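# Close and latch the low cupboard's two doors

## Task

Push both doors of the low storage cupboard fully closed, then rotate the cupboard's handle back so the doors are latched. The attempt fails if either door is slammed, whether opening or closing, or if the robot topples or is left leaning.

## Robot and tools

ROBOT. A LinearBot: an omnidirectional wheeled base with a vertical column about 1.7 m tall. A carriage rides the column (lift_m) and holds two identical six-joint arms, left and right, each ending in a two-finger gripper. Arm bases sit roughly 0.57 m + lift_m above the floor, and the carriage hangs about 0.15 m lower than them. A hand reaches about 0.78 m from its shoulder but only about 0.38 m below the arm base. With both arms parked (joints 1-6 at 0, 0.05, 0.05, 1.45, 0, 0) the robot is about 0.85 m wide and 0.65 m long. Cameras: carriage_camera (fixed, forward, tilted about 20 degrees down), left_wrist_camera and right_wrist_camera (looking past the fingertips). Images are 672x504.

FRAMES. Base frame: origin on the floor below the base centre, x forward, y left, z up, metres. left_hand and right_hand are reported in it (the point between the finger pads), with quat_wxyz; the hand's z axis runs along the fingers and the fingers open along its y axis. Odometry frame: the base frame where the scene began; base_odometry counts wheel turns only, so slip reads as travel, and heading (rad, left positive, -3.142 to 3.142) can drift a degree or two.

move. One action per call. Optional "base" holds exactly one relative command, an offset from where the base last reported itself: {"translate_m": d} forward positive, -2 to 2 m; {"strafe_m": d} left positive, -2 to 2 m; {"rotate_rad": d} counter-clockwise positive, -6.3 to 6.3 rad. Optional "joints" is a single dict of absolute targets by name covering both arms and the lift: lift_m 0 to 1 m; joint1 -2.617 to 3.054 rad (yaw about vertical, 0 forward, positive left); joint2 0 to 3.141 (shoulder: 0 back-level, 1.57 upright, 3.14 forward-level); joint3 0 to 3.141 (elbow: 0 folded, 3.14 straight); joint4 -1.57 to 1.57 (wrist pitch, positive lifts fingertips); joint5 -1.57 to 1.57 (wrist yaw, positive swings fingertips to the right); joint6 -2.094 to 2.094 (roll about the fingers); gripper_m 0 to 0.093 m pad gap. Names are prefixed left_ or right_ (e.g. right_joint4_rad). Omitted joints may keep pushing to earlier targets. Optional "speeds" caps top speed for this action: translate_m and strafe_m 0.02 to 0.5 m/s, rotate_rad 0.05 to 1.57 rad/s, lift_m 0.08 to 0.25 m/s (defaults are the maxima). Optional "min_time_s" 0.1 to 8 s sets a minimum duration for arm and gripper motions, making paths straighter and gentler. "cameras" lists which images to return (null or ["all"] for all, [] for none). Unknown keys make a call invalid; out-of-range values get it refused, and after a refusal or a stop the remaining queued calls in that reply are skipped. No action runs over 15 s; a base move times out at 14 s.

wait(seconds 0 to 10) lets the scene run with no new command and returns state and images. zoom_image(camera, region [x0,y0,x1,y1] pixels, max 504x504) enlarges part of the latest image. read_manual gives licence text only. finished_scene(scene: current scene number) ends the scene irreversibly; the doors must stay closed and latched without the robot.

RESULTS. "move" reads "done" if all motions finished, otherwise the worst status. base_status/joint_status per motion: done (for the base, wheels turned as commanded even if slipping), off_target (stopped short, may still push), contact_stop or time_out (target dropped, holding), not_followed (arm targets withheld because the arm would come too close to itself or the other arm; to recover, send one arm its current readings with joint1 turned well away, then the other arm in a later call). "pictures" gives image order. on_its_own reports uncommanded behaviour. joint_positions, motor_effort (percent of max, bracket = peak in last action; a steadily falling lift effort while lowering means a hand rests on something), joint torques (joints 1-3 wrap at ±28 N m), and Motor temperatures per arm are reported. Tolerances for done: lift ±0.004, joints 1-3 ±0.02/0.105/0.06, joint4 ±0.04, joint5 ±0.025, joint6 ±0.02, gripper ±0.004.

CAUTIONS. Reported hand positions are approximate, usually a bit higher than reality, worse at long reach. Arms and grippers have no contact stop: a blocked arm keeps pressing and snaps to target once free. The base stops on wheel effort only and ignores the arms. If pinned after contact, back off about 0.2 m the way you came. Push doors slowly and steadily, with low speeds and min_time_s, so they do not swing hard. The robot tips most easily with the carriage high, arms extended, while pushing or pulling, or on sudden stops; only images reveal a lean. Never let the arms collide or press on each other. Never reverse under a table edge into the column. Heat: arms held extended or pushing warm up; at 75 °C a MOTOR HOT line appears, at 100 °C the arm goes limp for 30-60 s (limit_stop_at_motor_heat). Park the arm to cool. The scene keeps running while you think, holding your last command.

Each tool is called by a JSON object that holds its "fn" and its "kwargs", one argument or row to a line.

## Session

{"fn": "move", "kwargs": {
  "cameras": ["carriage_camera"]
}}

Scene clock: 0.00 s.
Joint torques (N m): no reading
Motor temperatures (°C): left_arm=[27 47 40 35 28 29 25] | right_arm=[30 38 41 28 28 24 29]
base_odometry: x=+0.000 y=+0.000 heading=+0.000
base_status: not commanded
joint_positions: lift_m=+0.300 left_joint1_rad=+0.015 left_joint2_rad=+0.048 left_joint3_rad=+0.031 left_joint4_rad=+1.483 left_joint5_rad=+0.031 left_joint6_rad=+0.027 left_gripper_m=+0.09396 right_joint1_rad=+0.014 right_joint2_rad=+0.065 right_joint3_rad=+0.060 right_joint4_rad=+1.498 right_joint5_rad=-0.047 right_joint6_rad=-0.047 right_gripper_m=+0.09396
joint_status: not commanded
motor_effort: lift_m=+20 drive_wheels=+0
left_hand: x=+0.2574 y=+0.3102 z=+1.2782 quat_wxyz=(+0.998, +0.016, +0.052, +0.020) (m; base frame)
right_hand: x=+0.2500 y=-0.3068 z=+1.2862 quat_wxyz=(+0.999, -0.025, +0.038, -0.016) (m; base frame)
pictures: carriage_camera

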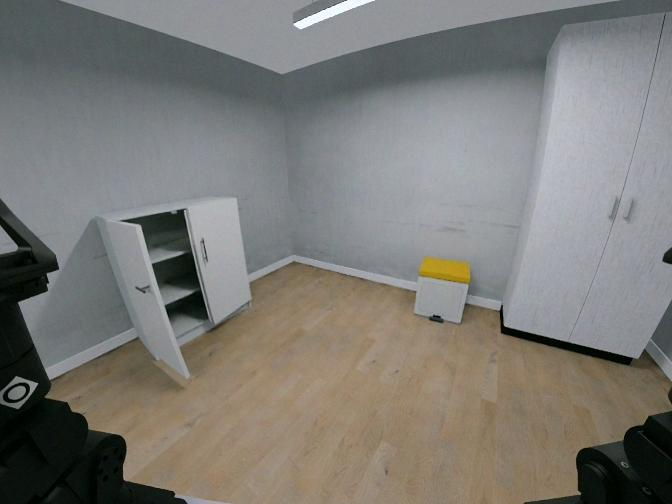

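{"fn": "zoom_image", "kwargs": {
  "camera": "carriage_camera",
  "region": [80, 180, 280, 400]
}}

Scaled by 2.291.

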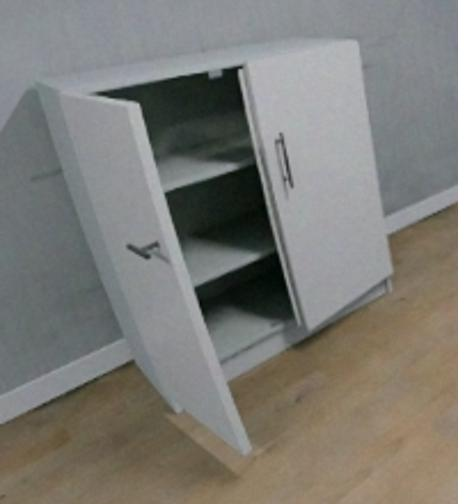

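{"fn": "move", "kwargs": {
  "base": {"rotate_rad": 1.007},
  "joints": {"lift_m": 0.15, "right_gripper_m": 0.0, "left_gripper_m": 0.0},
  "cameras": []
}}

{"fn": "move", "kwargs": {
  "base": {"strafe_m": -0.675},
  "joints": {"right_joint1_rad": 0.0, "right_joint2_rad": 2.421, "right_joint3_rad": 1.83, "right_joint4_rad": 0.6, "right_joint5_rad": 0.0, "right_joint6_rad": 0.0},
  "min_time_s": 2.5,
  "cameras": ["carriage_camera", "right_wrist_camera"]
}}

{"fn": "zoom_image", "kwargs": {
  "camera": "carriage_camera",
  "region": [230, 150, 470, 390]
}}

Scene clock: 3.43 s.
Joint torques (N m): left_arm=[-0.39 4.34 5.26 -0.23 -0.09 -0.02] | right_arm=[-0.27 3.3 6.09 -0.26 -0.02 0.09]
Motor temperatures (°C): left_arm=[27 46 40 35 28 29 25] | right_arm=[30 38 41 28 28 24 29]
move: done
base_odometry: x=+0.000 y=+0.000 heading=+1.007
base_status: done
joint_positions: lift_m=+0.150 left_joint1_rad=+0.015 left_joint2_rad=+0.048 left_joint3_rad=+0.031 left_joint4_rad=+1.483 left_joint5_rad=+0.031 left_joint6_rad=+0.027 left_gripper_m=+0.00032 right_joint1_rad=+0.014 right_joint2_rad=+0.065 right_joint3_rad=+0.060 right_joint4_rad=+1.498 right_joint5_rad=-0.047 right_joint6_rad=-0.047 right_gripper_m=+0.00033
joint_status: all done
motor_effort: lift_m=+21(22) drive_wheels=+4(11)
left_hand: x=+0.2575 y=+0.3102 z=+1.1284 quat_wxyz=(+0.998, +0.016, +0.053, +0.020) (m; base frame)
right_hand: x=+0.2501 y=-0.3068 z=+1.1363 quat_wxyz=(+0.999, -0.025, +0.038, -0.016) (m; base frame)
pictures: none
No camera images: "cameras" was empty.

Scene clock: 7.03 s.
Joint torques (N m): left_arm=[-0.38 4.37 5.31 -0.25 -0.09 -0.02] | right_arm=[-0.25 -10.63 10.67 2.48 0.07 0.16]
Motor temperatures (°C): left_arm=[27 46 40 35 28 29 25] | right_arm=[30 39 42 29 28 24 29]
move: done
base_odometry: x=+0.571 y=-0.360 heading=+1.007
base_status: done
joint_positions: lift_m=+0.150 left_joint1_rad=+0.015 left_joint2_rad=+0.048 left_joint3_rad=+0.031 left_joint4_rad=+1.483 left_joint5_rad=+0.031 left_joint6_rad=+0.027 left_gripper_m=+0.00032 right_joint1_rad=+0.002 right_joint2_rad=+2.407 right_joint3_rad=+1.803 right_joint4_rad=+0.615 right_joint5_rad=-0.013 right_joint6_rad=-0.007 right_gripper_m=+0.00033
joint_status: all done
motor_effort: lift_m=+19(23) drive_wheels=-2(13)
left_hand: x=+0.2575 y=+0.3102 z=+1.1284 quat_wxyz=(+0.998, +0.016, +0.053, +0.020) (m; base frame)
right_hand: x=+0.9268 y=-0.3118 z=+0.9053 quat_wxyz=(+0.711, -0.008, +0.703, +0.003) (m; base frame)
pictures: carriage_camera, right_wrist_camera

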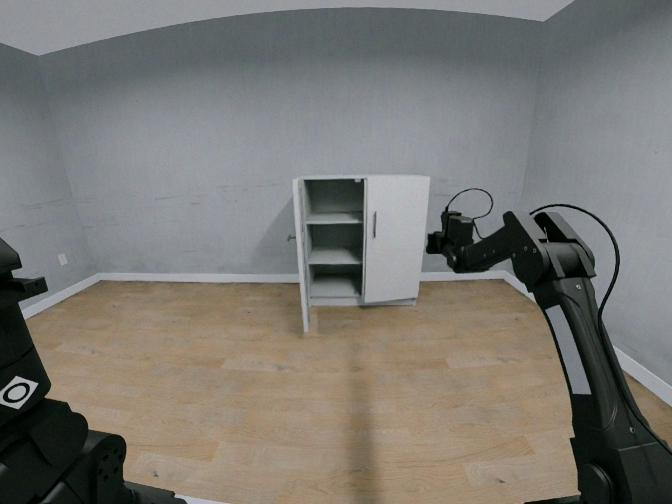

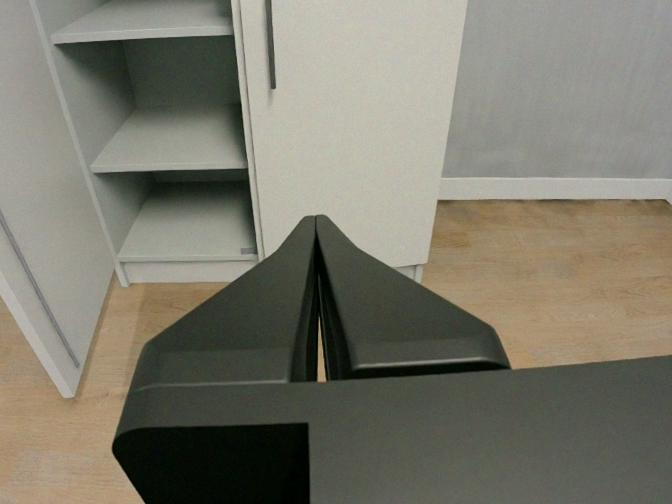

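Scaled by 2.100.

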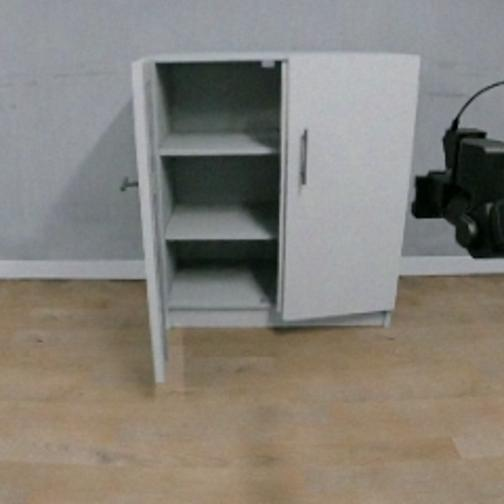

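{"fn": "move", "kwargs": {
  "base": {"strafe_m": -0.06},
  "speeds": {"strafe_m": 0.2},
  "cameras": []
}}

{"fn": "move", "kwargs": {
  "base": {"translate_m": 0.78},
  "speeds": {"translate_m": 0.4},
  "cameras": ["carriage_camera", "right_wrist_camera"]
}}

Scene clock: 8.63 s.
Joint torques (N m): left_arm=[-0.39 4.34 5.27 -0.22 -0.09 -0.02] | right_arm=[0.13 -10.7 10.52 2.45 0.05 0.17]
Motor temperatures (°C): left_arm=[27 46 41 35 28 29 25] | right_arm=[30 39 42 30 28 24 29]
move: done
base_odometry: x=+0.622 y=-0.392 heading=+1.008
base_status: done
joint_positions: lift_m=+0.150 left_joint1_rad=+0.015 left_joint2_rad=+0.048 left_joint3_rad=+0.031 left_joint4_rad=+1.483 left_joint5_rad=+0.031 left_joint6_rad=+0.027 left_gripper_m=+0.00032 right_joint1_rad=-0.002 right_joint2_rad=+2.407 right_joint3_rad=+1.803 right_joint4_rad=+0.615 right_joint5_rad=-0.012 right_joint6_rad=-0.007 right_gripper_m=+0.00033
joint_status: not commanded
motor_effort: lift_m=+19(22) drive_wheels=-2(12)
left_hand: x=+0.2575 y=+0.3102 z=+1.1284 quat_wxyz=(+0.998, +0.016, +0.053, +0.020) (m; base frame)
right_hand: x=+0.9268 y=-0.3145 z=+0.9053 quat_wxyz=(+0.711, -0.006, +0.703, +0.001) (m; base frame)
pictures: none
No camera images: "cameras" was empty.

Scene clock: 12.57 s.
Joint torques (N m): left_arm=[-0.39 4.34 5.24 -0.21 -0.09 -0.02] | right_arm=[-0.01 -10.74 10.62 2.55 0.06 0.17]
Motor temperatures (°C): left_arm=[27 46 41 35 28 29 25] | right_arm=[30 41 44 32 28 24 29]
move: done
base_odometry: x=+1.038 y=+0.267 heading=+1.008
base_status: done
joint_positions: lift_m=+0.150 left_joint1_rad=+0.015 left_joint2_rad=+0.048 left_joint3_rad=+0.031 left_joint4_rad=+1.484 left_joint5_rad=+0.031 left_joint6_rad=+0.027 left_gripper_m=+0.00032 right_joint1_rad=-0.002 right_joint2_rad=+2.407 right_joint3_rad=+1.803 right_joint4_rad=+0.611 right_joint5_rad=-0.012 right_joint6_rad=-0.007 right_gripper_m=+0.00033
joint_status: not commanded
motor_effort: lift_m=+19(22) drive_wheels=-1(12)
left_hand: x=+0.2573 y=+0.3102 z=+1.1284 quat_wxyz=(+0.998, +0.016, +0.052, +0.020) (m; base frame)
right_hand: x=+0.9268 y=-0.3145 z=+0.9045 quat_wxyz=(+0.710, -0.006, +0.704, +0.001) (m; base frame)
pictures: carriage_camera, right_wrist_camera

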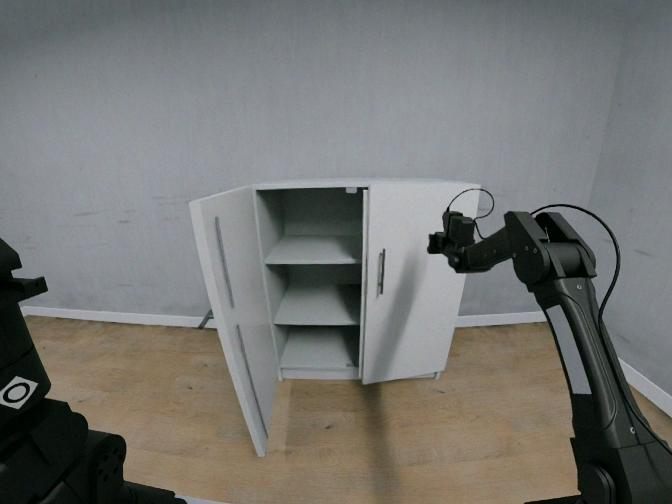

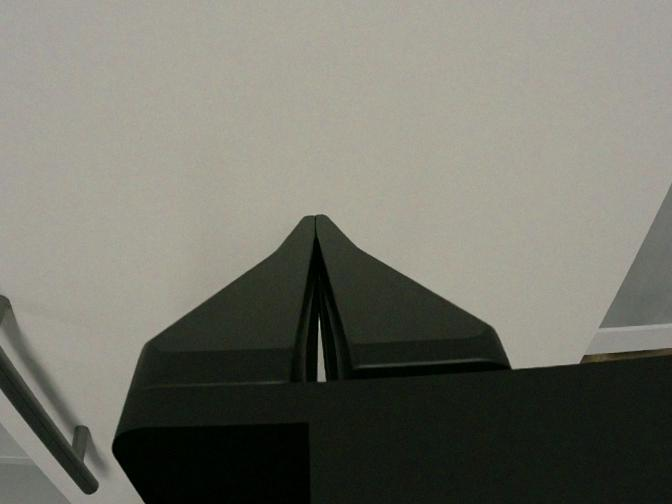

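{"fn": "move", "kwargs": {
  "base": {"translate_m": 0.17},
  "speeds": {"translate_m": 0.05},
  "cameras": ["carriage_camera"]
}}

{"fn": "zoom_image", "kwargs": {
  "camera": "carriage_camera",
  "region": [230, 150, 480, 400]
}}

Scene clock: 16.63 s.
Joint torques (N m): left_arm=[-0.38 4.45 5.27 -0.18 -0.09 -0.02] | right_arm=[-0.14 3.02 16.76 6.6 0.14 0.15]
Motor temperatures (°C): left_arm=[27 46 41 35 28 29 25] | right_arm=[30 42 46 37 28 24 29]
move: done
base_odometry: x=+1.129 y=+0.410 heading=+1.007
base_status: done
joint_positions: lift_m=+0.150 left_joint1_rad=+0.015 left_joint2_rad=+0.048 left_joint3_rad=+0.031 left_joint4_rad=+1.484 left_joint5_rad=+0.031 left_joint6_rad=+0.027 left_gripper_m=+0.00032 right_joint1_rad=-0.001 right_joint2_rad=+2.241 right_joint3_rad=+1.742 right_joint4_rad=+0.259 right_joint5_rad=-0.019 right_joint6_rad=-0.006 right_gripper_m=+0.00033
joint_status: not commanded
motor_effort: lift_m=+19(22) drive_wheels=+16(25)
left_hand: x=+0.2572 y=+0.3102 z=+1.1284 quat_wxyz=(+0.998, +0.016, +0.052, +0.020) (m; base frame)
right_hand: x=+0.8959 y=-0.3124 z=+0.8995 quat_wxyz=(+0.618, -0.008, +0.786, +0.005) (m; base frame)
pictures: carriage_camera

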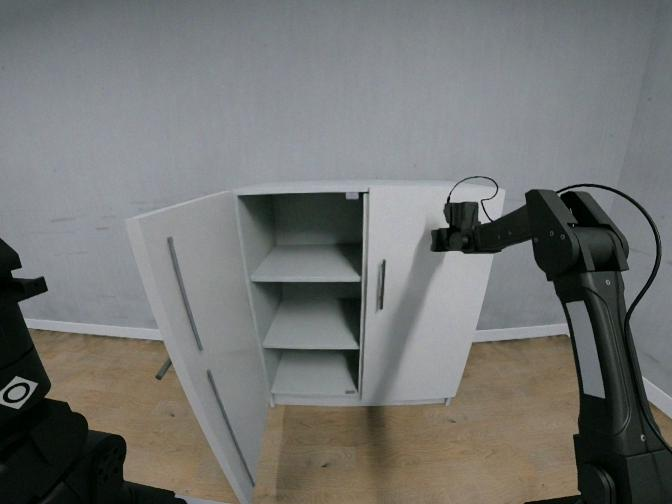

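Scaled by 2.016.

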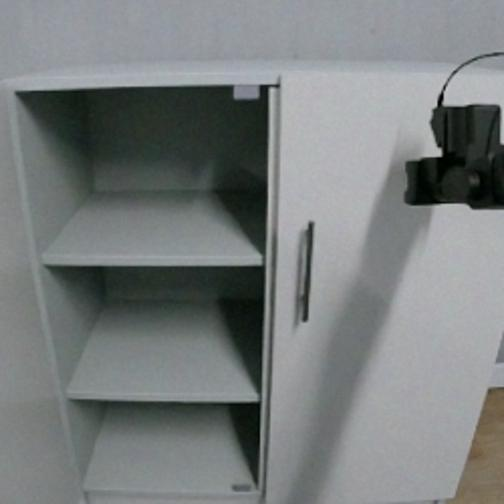

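{"fn": "move", "kwargs": {
  "base": {"translate_m": -0.54},
  "speeds": {"translate_m": 0.3},
  "cameras": []
}}

{"fn": "move", "kwargs": {
  "base": {"strafe_m": 0.12},
  "speeds": {"strafe_m": 0.2},
  "joints": {"right_joint1_rad": 0.0, "right_joint2_rad": 0.05, "right_joint3_rad": 0.05, "right_joint4_rad": 1.45, "right_joint5_rad": 0.0, "right_joint6_rad": 0.0, "left_joint1_rad": 0.0, "left_joint2_rad": 2.238, "left_joint3_rad": 1.492, "left_joint4_rad": 0.746, "left_joint5_rad": 0.0, "left_joint6_rad": 0.0, "lift_m": 0.155},
  "min_time_s": 2.5,
  "cameras": ["carriage_camera", "left_wrist_camera"]
}}

Scene clock: 20.30 s.
Joint torques (N m): left_arm=[-0.4 4.33 5.31 -0.17 -0.09 -0.02] | right_arm=[-0.13 -11.23 10.13 2.7 0.07 0.14]
Motor temperatures (°C): left_arm=[27 46 41 35 28 29 25] | right_arm=[30 43 47 40 28 24 29]
move: done
base_odometry: x=+0.840 y=-0.046 heading=+1.006
base_status: done
joint_positions: lift_m=+0.150 left_joint1_rad=+0.015 left_joint2_rad=+0.048 left_joint3_rad=+0.031 left_joint4_rad=+1.480 left_joint5_rad=+0.031 left_joint6_rad=+0.027 left_gripper_m=+0.00032 right_joint1_rad=+0.000 right_joint2_rad=+2.414 right_joint3_rad=+1.808 right_joint4_rad=+0.595 right_joint5_rad=-0.013 right_joint6_rad=-0.006 right_gripper_m=+0.00032
joint_status: not commanded
motor_effort: lift_m=+20(22) drive_wheels=-2(18)
left_hand: x=+0.2582 y=+0.3102 z=+1.1283 quat_wxyz=(+0.998, +0.016, +0.054, +0.020) (m; base frame)
right_hand: x=+0.9278 y=-0.3129 z=+0.8984 quat_wxyz=(+0.703, -0.007, +0.711, +0.003) (m; base frame)
pictures: none
No camera images: "cameras" was empty.

Scene clock: 23.10 s.
Joint torques (N m): left_arm=[-1.35 -13.71 8.27 1.79 -0.23 -0.14] | right_arm=[-0.39 2.62 4.97 0.12 0.05 0.17]
Motor temperatures (°C): left_arm=[27 46 42 35 28 29 25] | right_arm=[30 44 47 39 28 24 29]
move: done
base_odometry: x=+0.738 y=+0.018 heading=+1.006
base_status: done
joint_positions: lift_m=+0.155 left_joint1_rad=+0.010 left_joint2_rad=+2.229 left_joint3_rad=+1.466 left_joint4_rad=+0.755 left_joint5_rad=+0.016 left_joint6_rad=+0.011 left_gripper_m=+0.00032 right_joint1_rad=+0.002 right_joint2_rad=+0.058 right_joint3_rad=+0.061 right_joint4_rad=+1.434 right_joint5_rad=-0.010 right_joint6_rad=-0.006 right_gripper_m=+0.00032
joint_status: all done
motor_effort: lift_m=+22(29) drive_wheels=+2(8)
left_hand: x=+0.8752 y=+0.3187 z=+0.9009 quat_wxyz=(+0.704, +0.006, +0.710, +0.002) (m; base frame)
right_hand: x=+0.2633 y=-0.3133 z=+1.1398 quat_wxyz=(+0.998, -0.005, +0.067, -0.002) (m; base frame)
pictures: carriage_camera, left_wrist_camera

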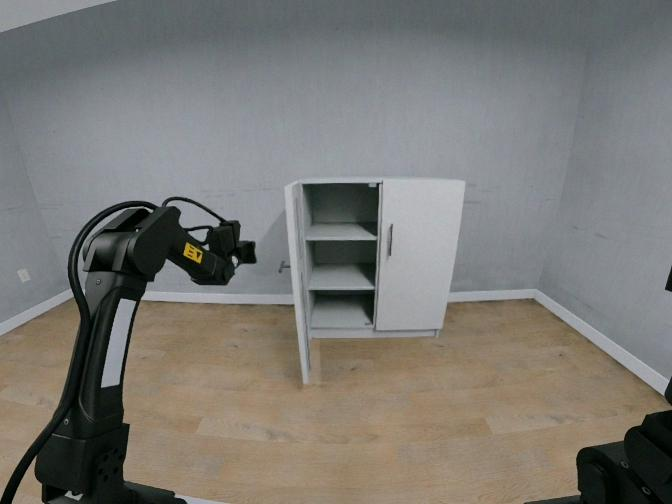

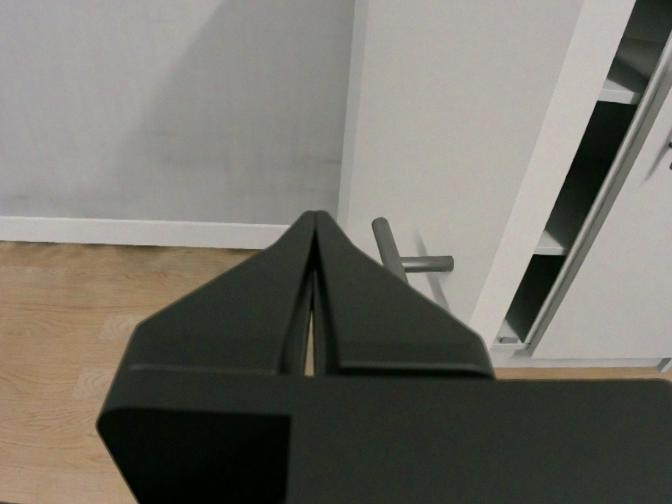

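{"fn": "move", "kwargs": {
  "base": {"translate_m": 0.26},
  "speeds": {"translate_m": 0.2},
  "cameras": ["left_wrist_camera"]
}}

{"fn": "move", "kwargs": {
  "base": {"strafe_m": -0.12},
  "speeds": {"strafe_m": 0.06},
  "cameras": ["carriage_camera", "left_wrist_camera"]
}}

Scene clock: 25.70 s.
Joint torques (N m): left_arm=[-1.33 -13.89 8.28 1.87 -0.22 -0.14] | right_arm=[-0.27 2.55 4.93 -0.02 0.08 0.16]
Motor temperatures (°C): left_arm=[27 48 42 36 28 29 25] | right_arm=[30 43 47 37 28 24 29]
move: done
base_odometry: x=+0.877 y=+0.238 heading=+1.007
base_status: done
joint_positions: lift_m=+0.155 left_joint1_rad=+0.010 left_joint2_rad=+2.229 left_joint3_rad=+1.467 left_joint4_rad=+0.751 left_joint5_rad=+0.015 left_joint6_rad=+0.010 left_gripper_m=+0.00032 right_joint1_rad=+0.002 right_joint2_rad=+0.058 right_joint3_rad=+0.061 right_joint4_rad=+1.441 right_joint5_rad=-0.010 right_joint6_rad=-0.006 right_gripper_m=+0.00032
joint_status: not commanded
motor_effort: lift_m=+23(25) drive_wheels=-2(9)
left_hand: x=+0.8753 y=+0.3189 z=+0.9002 quat_wxyz=(+0.703, +0.005, +0.711, +0.002) (m; base frame)
right_hand: x=+0.2616 y=-0.3133 z=+1.1400 quat_wxyz=(+0.998, -0.005, +0.063, -0.002) (m; base frame)
pictures: left_wrist_camera

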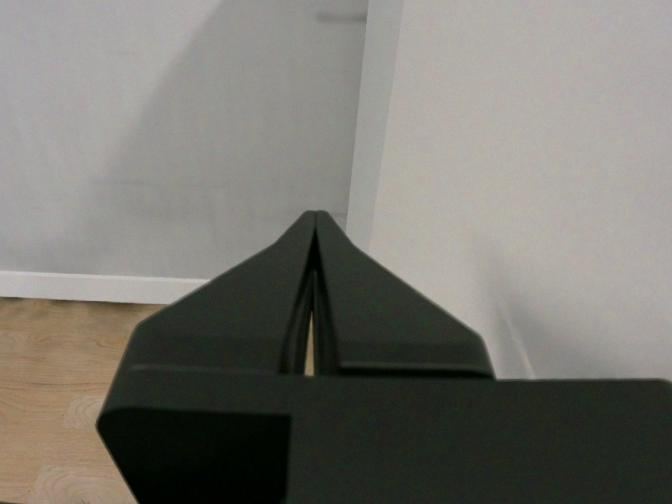

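Scene clock: 28.23 s.
Joint torques (N m): left_arm=[-0.75 -13.72 8.27 1.87 -0.11 -0.12] | right_arm=[-0.36 2.54 4.96 0 0.08 0.15]
Motor temperatures (°C): left_arm=[27 49 43 36 28 29 25] | right_arm=[30 43 46 36 28 24 29]
move: done
base_odometry: x=+0.979 y=+0.174 heading=+1.007
base_status: done
joint_positions: lift_m=+0.155 left_joint1_rad=+0.004 left_joint2_rad=+2.229 left_joint3_rad=+1.467 left_joint4_rad=+0.750 left_joint5_rad=+0.004 left_joint6_rad=+0.009 left_gripper_m=+0.00031 right_joint1_rad=+0.002 right_joint2_rad=+0.058 right_joint3_rad=+0.061 right_joint4_rad=+1.441 right_joint5_rad=-0.010 right_joint6_rad=-0.006 right_gripper_m=+0.00032
joint_status: not commanded
motor_effort: lift_m=+22(25) drive_wheels=+0(8)
left_hand: x=+0.8753 y=+0.3170 z=+0.9001 quat_wxyz=(+0.703, +0.003, +0.711, +0.003) (m; base frame)
right_hand: x=+0.2616 y=-0.3134 z=+1.1400 quat_wxyz=(+0.998, -0.005, +0.063, -0.002) (m; base frame)
pictures: carriage_camera, left_wrist_camera

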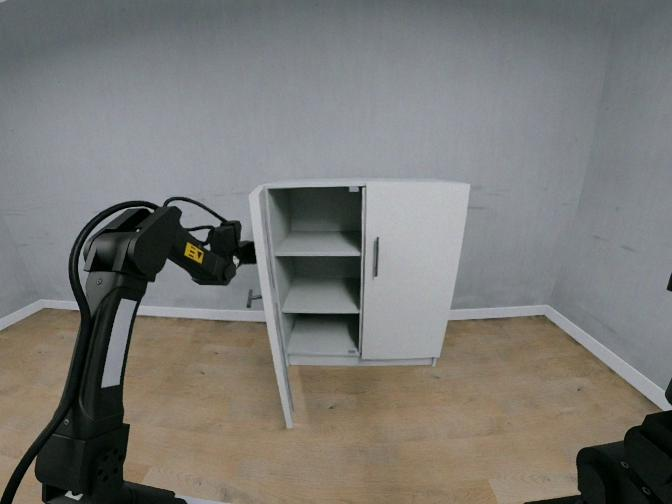

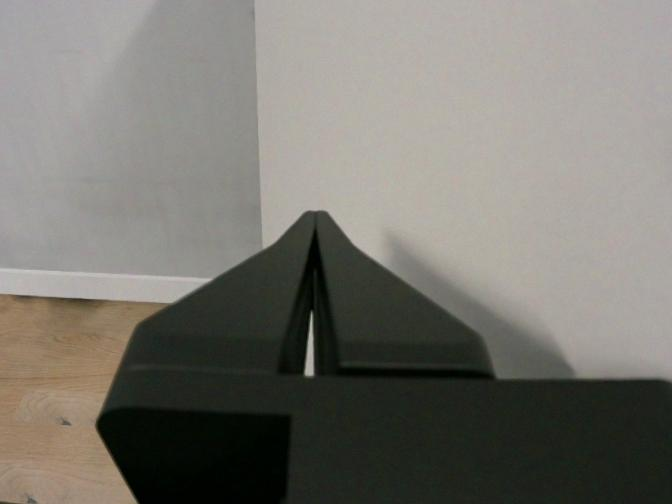

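{"fn": "move", "kwargs": {
  "base": {"strafe_m": -0.19},
  "speeds": {"strafe_m": 0.06},
  "cameras": ["carriage_camera", "left_wrist_camera"]
}}

Scene clock: 33.60 s.
Joint torques (N m): left_arm=[-0.79 -13.91 8.34 1.87 -0.05 -0.1] | right_arm=[-0.31 2.55 5.03 -0.03 0.05 0.14]
Motor temperatures (°C): left_arm=[27 52 44 37 28 29 25] | right_arm=[30 42 46 34 28 24 29]
move: done
base_odometry: x=+1.140 y=+0.073 heading=+1.007
base_status: done
joint_positions: lift_m=+0.155 left_joint1_rad=+0.004 left_joint2_rad=+2.229 left_joint3_rad=+1.467 left_joint4_rad=+0.750 left_joint5_rad=-0.002 left_joint6_rad=+0.007 left_gripper_m=+0.00031 right_joint1_rad=+0.002 right_joint2_rad=+0.058 right_joint3_rad=+0.061 right_joint4_rad=+1.441 right_joint5_rad=-0.010 right_joint6_rad=-0.006 right_gripper_m=+0.00032
joint_status: not commanded
motor_effort: lift_m=+22(25) drive_wheels=+0(8)
left_hand: x=+0.8753 y=+0.3181 z=+0.9000 quat_wxyz=(+0.703, +0.000, +0.712, +0.005) (m; base frame)
right_hand: x=+0.2616 y=-0.3134 z=+1.1400 quat_wxyz=(+0.998, -0.005, +0.063, -0.002) (m; base frame)
pictures: carriage_camera, left_wrist_camera

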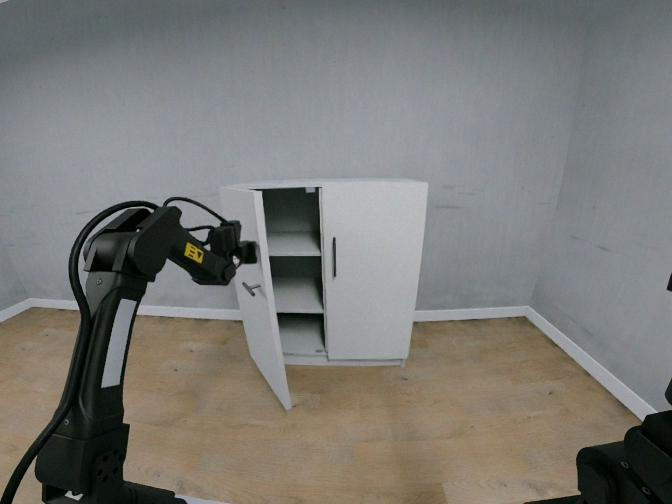

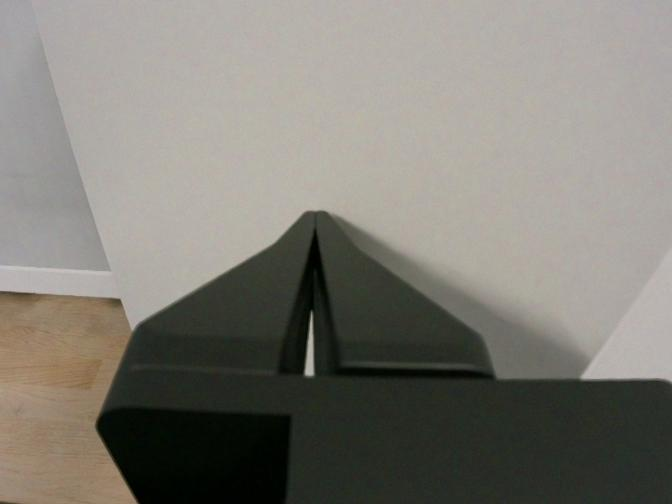

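{"fn": "move", "kwargs": {
  "base": {"translate_m": 0.16},
  "speeds": {"translate_m": 0.05},
  "cameras": ["carriage_camera", "left_wrist_camera"]
}}

Scene clock: 37.40 s.
Joint torques (N m): left_arm=[-0.8 -14.06 8.42 1.88 -0.03 -0.1] | right_arm=[-0.28 2.61 4.96 -0.03 0.04 0.16]
Motor temperatures (°C): left_arm=[27 54 45 38 28 29 25] | right_arm=[30 42 45 33 28 24 29]
move: done
base_odometry: x=+1.225 y=+0.208 heading=+1.007
base_status: done
joint_positions: lift_m=+0.155 left_joint1_rad=+0.004 left_joint2_rad=+2.229 left_joint3_rad=+1.467 left_joint4_rad=+0.750 left_joint5_rad=-0.004 left_joint6_rad=+0.007 left_gripper_m=+0.00031 right_joint1_rad=+0.002 right_joint2_rad=+0.058 right_joint3_rad=+0.061 right_joint4_rad=+1.442 right_joint5_rad=-0.010 right_joint6_rad=-0.006 right_gripper_m=+0.00032
joint_status: not commanded
motor_effort: lift_m=+21(25) drive_wheels=-1(8)
left_hand: x=+0.8753 y=+0.3184 z=+0.8999 quat_wxyz=(+0.703, +0.000, +0.712, +0.005) (m; base frame)
right_hand: x=+0.2613 y=-0.3134 z=+1.1401 quat_wxyz=(+0.998, -0.005, +0.063, -0.002) (m; base frame)
pictures: carriage_camera, left_wrist_camera

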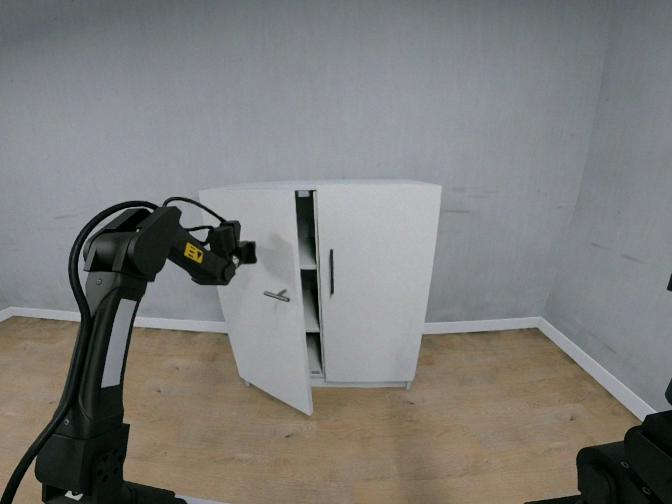

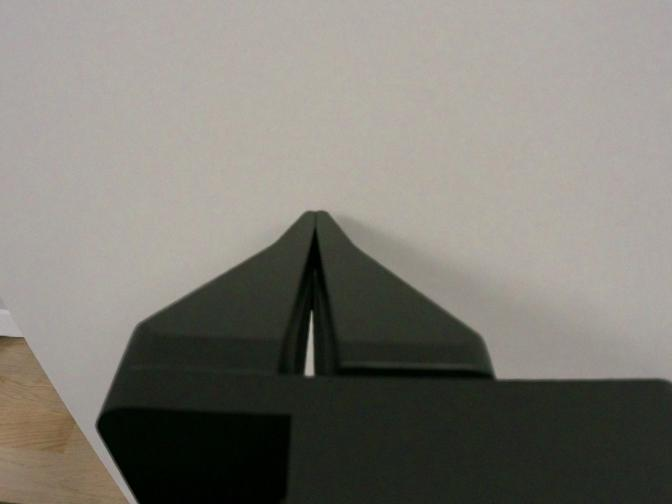

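{"fn": "move", "kwargs": {
  "base": {"translate_m": 0.1},
  "speeds": {"translate_m": 0.05},
  "cameras": []
}}

{"fn": "move", "kwargs": {
  "base": {"translate_m": 0.078},
  "speeds": {"translate_m": 0.03},
  "cameras": ["carriage_camera"]
}}

{"fn": "zoom_image", "kwargs": {
  "camera": "carriage_camera",
  "region": [190, 170, 430, 410]
}}

Scene clock: 40.03 s.
Joint torques (N m): left_arm=[-0.81 -13.78 8.29 1.86 -0.02 -0.1] | right_arm=[-0.34 2.62 4.89 -0.02 0.06 0.16]
Motor temperatures (°C): left_arm=[27 55 45 39 28 29 25] | right_arm=[30 42 45 32 28 24 29]
move: done
base_odometry: x=+1.279 y=+0.292 heading=+1.006
base_status: done
joint_positions: lift_m=+0.155 left_joint1_rad=+0.004 left_joint2_rad=+2.229 left_joint3_rad=+1.467 left_joint4_rad=+0.750 left_joint5_rad=-0.005 left_joint6_rad=+0.007 left_gripper_m=+0.00031 right_joint1_rad=+0.002 right_joint2_rad=+0.057 right_joint3_rad=+0.061 right_joint4_rad=+1.443 right_joint5_rad=-0.010 right_joint6_rad=-0.006 right_gripper_m=+0.00032
joint_status: not commanded
motor_effort: lift_m=+23(26) drive_wheels=-1(10)
left_hand: x=+0.8753 y=+0.3189 z=+0.8999 quat_wxyz=(+0.702, -0.001, +0.712, +0.006) (m; base frame)
right_hand: x=+0.2606 y=-0.3134 z=+1.1401 quat_wxyz=(+0.998, -0.005, +0.061, -0.002) (m; base frame)
pictures: none
No camera images: "cameras" was empty.

Scene clock: 43.07 s.
Joint torques (N m): left_arm=[-0.68 9.83 19.06 5.06 -0.06 -0.1] | right_arm=[-0.34 2.58 4.94 -0.07 0.06 0.13]
Motor temperatures (°C): left_arm=[27 55 48 41 28 29 25] | right_arm=[30 41 45 32 28 24 29]
move: done
base_odometry: x=+1.320 y=+0.357 heading=+1.007
base_status: done
joint_positions: lift_m=+0.155 left_joint1_rad=+0.003 left_joint2_rad=+2.007 left_joint3_rad=+1.338 left_joint4_rad=+0.414 left_joint5_rad=-0.004 left_joint6_rad=+0.007 left_gripper_m=+0.00031 right_joint1_rad=+0.002 right_joint2_rad=+0.057 right_joint3_rad=+0.061 right_joint4_rad=+1.446 right_joint5_rad=-0.010 right_joint6_rad=-0.006 right_gripper_m=+0.00032
joint_status: not commanded
motor_effort: lift_m=+17(25) drive_wheels=+20(26)
left_hand: x=+0.8280 y=+0.3176 z=+0.8926 quat_wxyz=(+0.611, +0.000, +0.791, +0.005) (m; base frame)
right_hand: x=+0.2600 y=-0.3134 z=+1.1403 quat_wxyz=(+0.998, -0.005, +0.060, -0.002) (m; base frame)
pictures: carriage_camera

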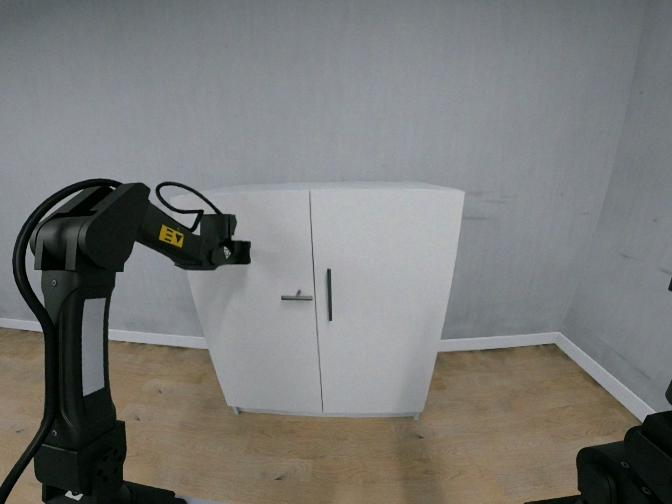

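Scaled by 2.100.

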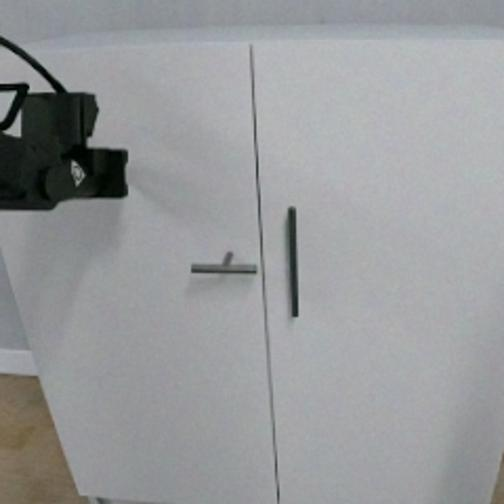

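{"fn": "move", "kwargs": {
  "base": {"translate_m": -0.2},
  "speeds": {"translate_m": 0.2},
  "cameras": []
}}

{"fn": "move", "kwargs": {
  "base": {"strafe_m": -0.166},
  "speeds": {"strafe_m": 0.15},
  "joints": {"lift_m": 0.016, "left_joint1_rad": 0.0, "left_joint5_rad": 0.0, "left_joint6_rad": 1.57, "left_gripper_m": 0.07},
  "min_time_s": 1.2,
  "cameras": ["carriage_camera", "left_wrist_camera"]
}}

Scene clock: 45.50 s.
Joint torques (N m): left_arm=[-0.61 -14.17 8.42 1.99 -0.04 -0.1] | right_arm=[-0.35 2.66 5.14 -0.07 0.04 0.16]
Motor temperatures (°C): left_arm=[27 55 49 42 28 29 25] | right_arm=[30 41 45 31 28 24 29]
move: done
base_odometry: x=+1.214 y=+0.188 heading=+1.008
base_status: done
joint_positions: lift_m=+0.155 left_joint1_rad=+0.002 left_joint2_rad=+2.233 left_joint3_rad=+1.468 left_joint4_rad=+0.735 left_joint5_rad=-0.003 left_joint6_rad=+0.007 left_gripper_m=+0.00031 right_joint1_rad=+0.002 right_joint2_rad=+0.057 right_joint3_rad=+0.059 right_joint4_rad=+1.446 right_joint5_rad=-0.010 right_joint6_rad=-0.006 right_gripper_m=+0.00032
joint_status: not commanded
motor_effort: lift_m=+22(23) drive_wheels=-2(16)
left_hand: x=+0.8756 y=+0.3170 z=+0.8949 quat_wxyz=(+0.697, +0.001, +0.718, +0.004) (m; base frame)
right_hand: x=+0.2605 y=-0.3134 z=+1.1399 quat_wxyz=(+0.998, -0.005, +0.061, -0.002) (m; base frame)
pictures: none
No camera images: "cameras" was empty.

Scene clock: 47.60 s.
Joint torques (N m): left_arm=[-0.59 -14.91 7.3 2.01 -0.04 0.03] | right_arm=[-0.35 2.85 5.45 -0.08 0.05 0.17]
Motor temperatures (°C): left_arm=[27 56 49 42 28 29 25] | right_arm=[30 41 45 31 28 24 29]
move: done
base_odometry: x=+1.354 y=+0.099 heading=+1.008
base_status: done
joint_positions: lift_m=+0.016 left_joint1_rad=+0.002 left_joint2_rad=+2.240 left_joint3_rad=+1.478 left_joint4_rad=+0.742 left_joint5_rad=-0.003 left_joint6_rad=+1.559 left_gripper_m=+0.06988 right_joint1_rad=+0.001 right_joint2_rad=+0.054 right_joint3_rad=+0.056 right_joint4_rad=+1.446 right_joint5_rad=-0.010 right_joint6_rad=-0.006 right_gripper_m=+0.00032
joint_status: all done
motor_effort: lift_m=+19(22) drive_wheels=+0(10)
left_hand: x=+0.8775 y=+0.3170 z=+0.7575 quat_wxyz=(+0.496, +0.501, +0.509, +0.493) (m; base frame)
right_hand: x=+0.2605 y=-0.3134 z=+1.0003 quat_wxyz=(+0.998, -0.005, +0.061, -0.002) (m; base frame)
pictures: carriage_camera, left_wrist_camera

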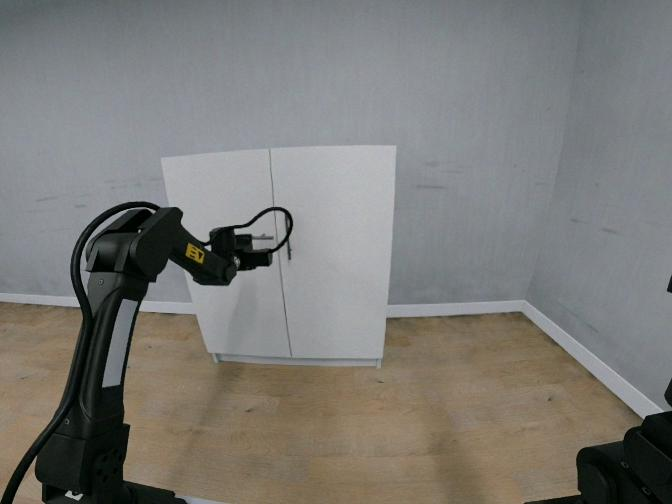

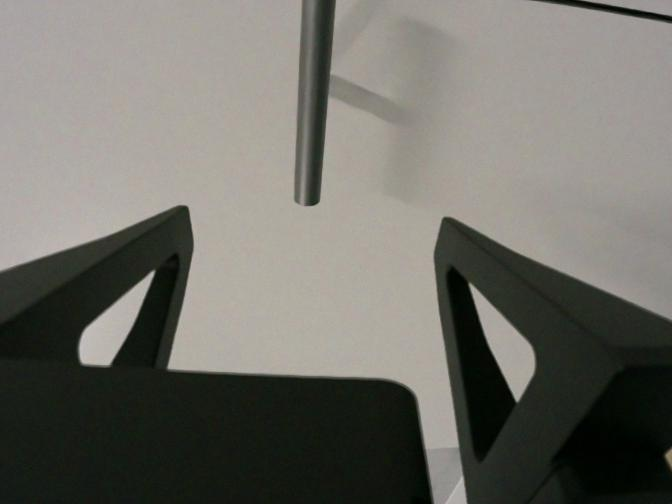

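{"fn": "move", "kwargs": {
  "base": {"translate_m": 0.122},
  "speeds": {"translate_m": 0.07},
  "joints": {"lift_m": 0.013},
  "cameras": ["left_wrist_camera"]
}}

{"fn": "move", "kwargs": {
  "joints": {"left_gripper_m": 0.009},
  "min_time_s": 1.5,
  "cameras": ["left_wrist_camera"]
}}

Scene clock: 50.07 s.
Joint torques (N m): left_arm=[-0.58 -14.97 7.36 1.93 -0.04 0.01] | right_arm=[-0.29 2.89 5.37 -0.07 0.07 0.16]
Motor temperatures (°C): left_arm=[27 57 49 42 28 29 25] | right_arm=[30 41 45 30 28 24 29]
move: done
base_odometry: x=+1.419 y=+0.203 heading=+1.007
base_status: done
joint_positions: lift_m=+0.013 left_joint1_rad=+0.002 left_joint2_rad=+2.240 left_joint3_rad=+1.478 left_joint4_rad=+0.743 left_joint5_rad=-0.003 left_joint6_rad=+1.560 left_gripper_m=+0.06988 right_joint1_rad=+0.001 right_joint2_rad=+0.053 right_joint3_rad=+0.056 right_joint4_rad=+1.447 right_joint5_rad=-0.010 right_joint6_rad=-0.006 right_gripper_m=+0.00032
joint_status: all done
motor_effort: lift_m=+18(21) drive_wheels=-1(7)
left_hand: x=+0.8775 y=+0.3170 z=+0.7549 quat_wxyz=(+0.497, +0.501, +0.509, +0.494) (m; base frame)
right_hand: x=+0.2601 y=-0.3134 z=+0.9974 quat_wxyz=(+0.998, -0.005, +0.060, -0.002) (m; base frame)
pictures: left_wrist_camera

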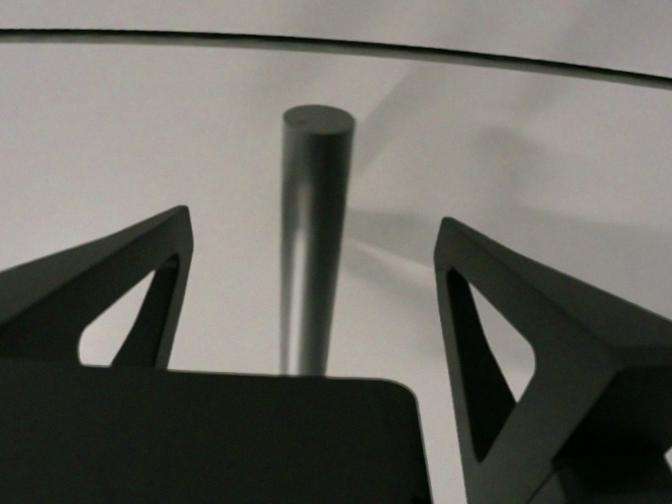

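Scene clock: 51.87 s.
Joint torques (N m): left_arm=[-0.59 -14.97 7.41 1.91 -0.04 -0.17] | right_arm=[-0.29 2.96 5.37 -0.08 0.06 0.17]
Motor temperatures (°C): left_arm=[27 58 49 42 28 29 25] | right_arm=[30 41 45 30 28 24 29]
move: done
base_odometry: x=+1.419 y=+0.203 heading=+1.007
base_status: not commanded
joint_positions: lift_m=+0.013 left_joint1_rad=+0.002 left_joint2_rad=+2.240 left_joint3_rad=+1.478 left_joint4_rad=+0.746 left_joint5_rad=-0.003 left_joint6_rad=+1.575 left_gripper_m=+0.01214 right_joint1_rad=+0.001 right_joint2_rad=+0.053 right_joint3_rad=+0.056 right_joint4_rad=+1.447 right_joint5_rad=-0.010 right_joint6_rad=-0.006 right_gripper_m=+0.00032
joint_status: all done
motor_effort: lift_m=+20(20) drive_wheels=-1(1)
left_hand: x=+0.8775 y=+0.3170 z=+0.7556 quat_wxyz=(+0.494, +0.504, +0.504, +0.498) (m; base frame)
right_hand: x=+0.2601 y=-0.3134 z=+0.9974 quat_wxyz=(+0.998, -0.005, +0.060, -0.002) (m; base frame)
pictures: left_wrist_camera

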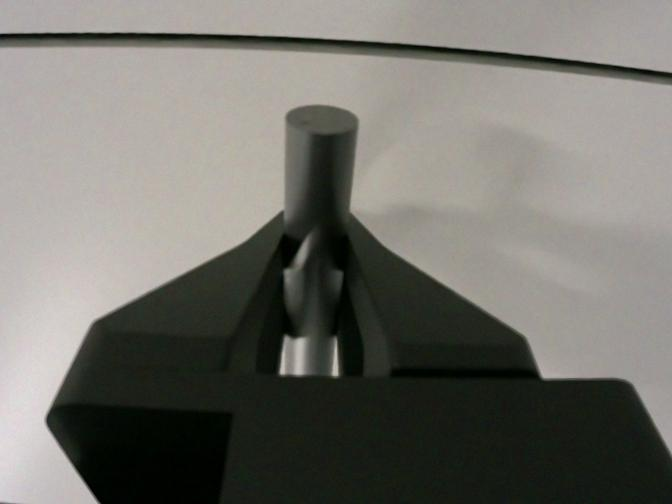

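{"fn": "move", "kwargs": {
  "joints": {"left_joint6_rad": 0.8},
  "min_time_s": 2,
  "cameras": ["left_wrist_camera"]
}}

{"fn": "move", "kwargs": {
  "joints": {"left_joint6_rad": 0.05},
  "min_time_s": 2,
  "cameras": []
}}

{"fn": "move", "kwargs": {
  "joints": {"left_joint6_rad": -0.22},
  "min_time_s": 1.2,
  "cameras": ["left_wrist_camera", "carriage_camera"]
}}

Scene clock: 54.37 s.
Joint torques (N m): left_arm=[-0.69 -14.95 7.42 1.74 -0.05 -0.99] | right_arm=[-0.21 2.92 5.41 -0.1 0.04 0.17]
Motor temperatures (°C): left_arm=[27 60 50 42 28 29 25] | right_arm=[30 41 44 30 28 24 29]
move: off_target
base_odometry: x=+1.419 y=+0.203 heading=+1.007
base_status: not commanded
joint_positions: lift_m=+0.013 left_joint1_rad=+0.003 left_joint2_rad=+2.240 left_joint3_rad=+1.478 left_joint4_rad=+0.764 left_joint5_rad=+0.001 left_joint6_rad=+0.878 left_gripper_m=+0.01212 right_joint1_rad=+0.001 right_joint2_rad=+0.053 right_joint3_rad=+0.056 right_joint4_rad=+1.447 right_joint5_rad=-0.010 right_joint6_rad=-0.006 right_gripper_m=+0.00032
joint_status: left_joint6_rad off_target (ended at +0.878, target +0.800)
motor_effort: lift_m=+18(21) drive_wheels=-1(1)
left_hand: x=+0.8775 y=+0.3169 z=+0.7600 quat_wxyz=(+0.640, +0.300, +0.640, +0.302) (m; base frame)
right_hand: x=+0.2601 y=-0.3134 z=+0.9974 quat_wxyz=(+0.998, -0.005, +0.060, -0.002) (m; base frame)
pictures: left_wrist_camera

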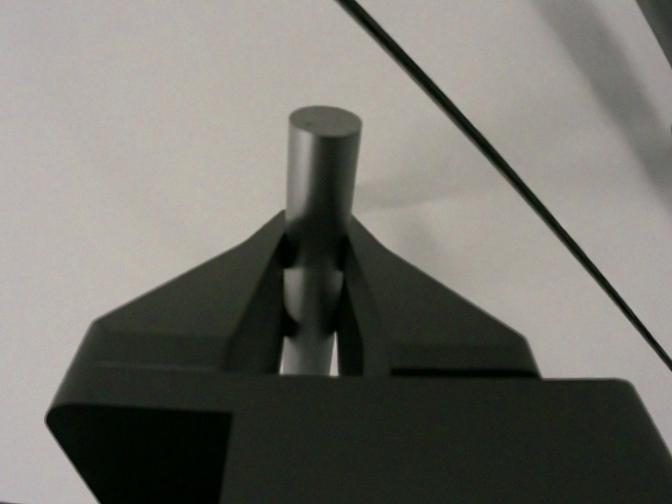

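Scene clock: 56.70 s.
Joint torques (N m): left_arm=[-1.31 -14.95 7.42 1.62 -0.07 -1.01] | right_arm=[-0.32 2.92 5.44 -0.09 0.03 0.17]
Motor temperatures (°C): left_arm=[27 61 50 42 28 29 26] | right_arm=[30 41 44 30 28 24 29]
move: off_target
base_odometry: x=+1.419 y=+0.203 heading=+1.007
base_status: not commanded
joint_positions: lift_m=+0.013 left_joint1_rad=+0.009 left_joint2_rad=+2.240 left_joint3_rad=+1.478 left_joint4_rad=+0.775 left_joint5_rad=-0.001 left_joint6_rad=+0.128 left_gripper_m=+0.01208 right_joint1_rad=+0.001 right_joint2_rad=+0.053 right_joint3_rad=+0.056 right_joint4_rad=+1.447 right_joint5_rad=-0.010 right_joint6_rad=-0.006 right_gripper_m=+0.00032
joint_status: left_joint6_rad off_target (ended at +0.128, target +0.050)
motor_effort: lift_m=+19(21) drive_wheels=-1(1)
left_hand: x=+0.8775 y=+0.3214 z=+0.7627 quat_wxyz=(+0.710, +0.041, +0.702, +0.049) (m; base frame)
right_hand: x=+0.2601 y=-0.3134 z=+0.9974 quat_wxyz=(+0.998, -0.005, +0.060, -0.002) (m; base frame)
pictures: none
No camera images: "cameras" was empty.

Scene clock: 58.20 s.
Joint torques (N m): left_arm=[-1.31 -14.95 7.42 1.61 0 -1.96] | right_arm=[-0.24 2.84 5.37 -0.09 0.04 0.13]
Motor temperatures (°C): left_arm=[27 61 50 42 28 29 26] | right_arm=[30 41 44 30 28 24 29]
move: off_target
base_odometry: x=+1.419 y=+0.203 heading=+1.007
base_status: not commanded
joint_positions: lift_m=+0.013 left_joint1_rad=+0.009 left_joint2_rad=+2.240 left_joint3_rad=+1.478 left_joint4_rad=+0.776 left_joint5_rad=-0.007 left_joint6_rad=-0.058 left_gripper_m=+0.01208 right_joint1_rad=+0.001 right_joint2_rad=+0.053 right_joint3_rad=+0.056 right_joint4_rad=+1.447 right_joint5_rad=-0.010 right_joint6_rad=-0.006 right_gripper_m=+0.00032
joint_status: left_joint6_rad off_target (ended at -0.058, target -0.220)
motor_effort: lift_m=+20(21) drive_wheels=-1(1)
left_hand: x=+0.8775 y=+0.3225 z=+0.7630 quat_wxyz=(+0.712, -0.026, +0.702, -0.015) (m; base frame)
right_hand: x=+0.2601 y=-0.3134 z=+0.9974 quat_wxyz=(+0.998, -0.005, +0.060, -0.002) (m; base frame)
pictures: carriage_camera, left_wrist_camera

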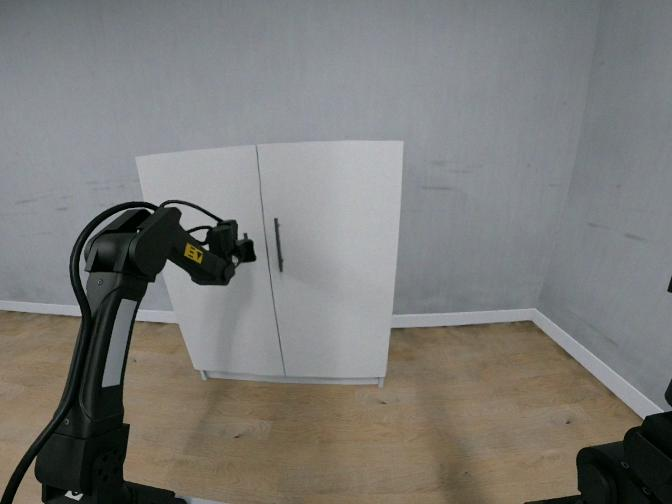

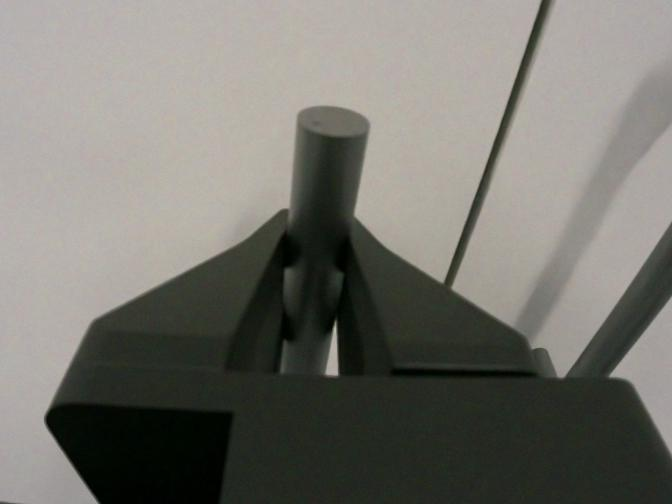

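At the stop. Release, back off and check.

{"fn": "move", "kwargs": {
  "joints": {"left_joint6_rad": -0.03, "left_gripper_m": 0.06},
  "min_time_s": 1.0,
  "cameras": []
}}

{"fn": "move", "kwargs": {
  "base": {"translate_m": -0.2},
  "speeds": {"translate_m": 0.15},
  "cameras": ["carriage_camera", "left_wrist_camera"]
}}

{"fn": "zoom_image", "kwargs": {
  "camera": "carriage_camera",
  "region": [160, 130, 410, 380]
}}

Scene clock: 59.63 s.
Joint torques (N m): left_arm=[-1.29 -14.95 7.42 1.8 0.02 0.17] | right_arm=[-0.28 2.91 5.41 -0.09 0.08 0.16]
Motor temperatures (°C): left_arm=[27 62 50 42 28 29 26] | right_arm=[30 40 44 30 28 24 29]
move: done
base_odometry: x=+1.419 y=+0.203 heading=+1.007
base_status: not commanded
joint_positions: lift_m=+0.013 left_joint1_rad=+0.009 left_joint2_rad=+2.240 left_joint3_rad=+1.478 left_joint4_rad=+0.758 left_joint5_rad=-0.009 left_joint6_rad=-0.042 left_gripper_m=+0.05991 right_joint1_rad=+0.001 right_joint2_rad=+0.053 right_joint3_rad=+0.056 right_joint4_rad=+1.447 right_joint5_rad=-0.010 right_joint6_rad=-0.006 right_gripper_m=+0.00032
joint_status: all done
motor_effort: lift_m=+18(21) drive_wheels=-1(1)
left_hand: x=+0.8775 y=+0.3228 z=+0.7585 quat_wxyz=(+0.705, -0.021, +0.709, -0.008) (m; base frame)
right_hand: x=+0.2601 y=-0.3134 z=+0.9974 quat_wxyz=(+0.998, -0.005, +0.060, -0.002) (m; base frame)
pictures: none
No camera images: "cameras" was empty.

Scene clock: 61.93 s.
Joint torques (N m): left_arm=[-1.31 -14.89 7.53 1.88 0.03 0.11] | right_arm=[-0.24 2.96 5.37 -0.09 0.06 0.16]
Motor temperatures (°C): left_arm=[27 63 50 42 28 29 25] | right_arm=[30 40 44 29 28 24 29]
move: done
base_odometry: x=+1.313 y=+0.033 heading=+1.007
base_status: done
joint_positions: lift_m=+0.013 left_joint1_rad=+0.009 left_joint2_rad=+2.240 left_joint3_rad=+1.478 left_joint4_rad=+0.753 left_joint5_rad=-0.009 left_joint6_rad=-0.040 left_gripper_m=+0.05991 right_joint1_rad=+0.001 right_joint2_rad=+0.053 right_joint3_rad=+0.056 right_joint4_rad=+1.447 right_joint5_rad=-0.010 right_joint6_rad=-0.006 right_gripper_m=+0.00032
joint_status: not commanded
motor_effort: lift_m=+18(22) drive_wheels=+0(11)
left_hand: x=+0.8775 y=+0.3228 z=+0.7573 quat_wxyz=(+0.704, -0.021, +0.710, -0.007) (m; base frame)
right_hand: x=+0.2601 y=-0.3134 z=+0.9974 quat_wxyz=(+0.998, -0.005, +0.060, -0.002) (m; base frame)
pictures: carriage_camera, left_wrist_camera

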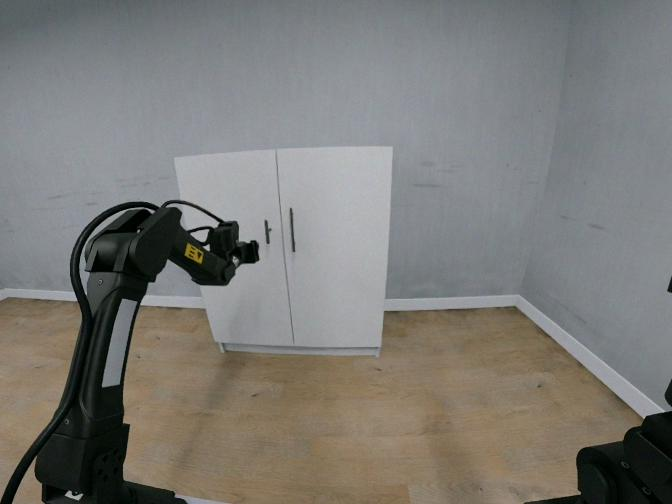

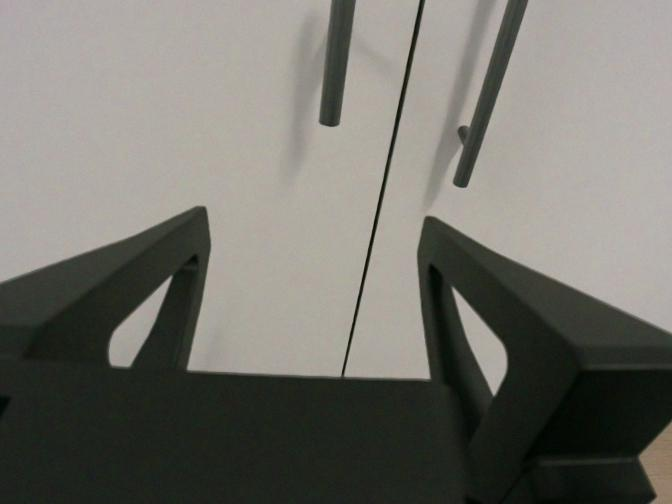

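Scaled by 2.016.

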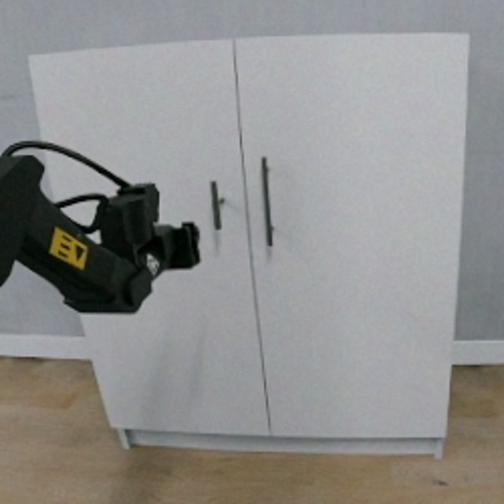

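{"fn": "finished_scene", "kwargs": {
  "scene": 3
}}

The scene is finished: the task was done.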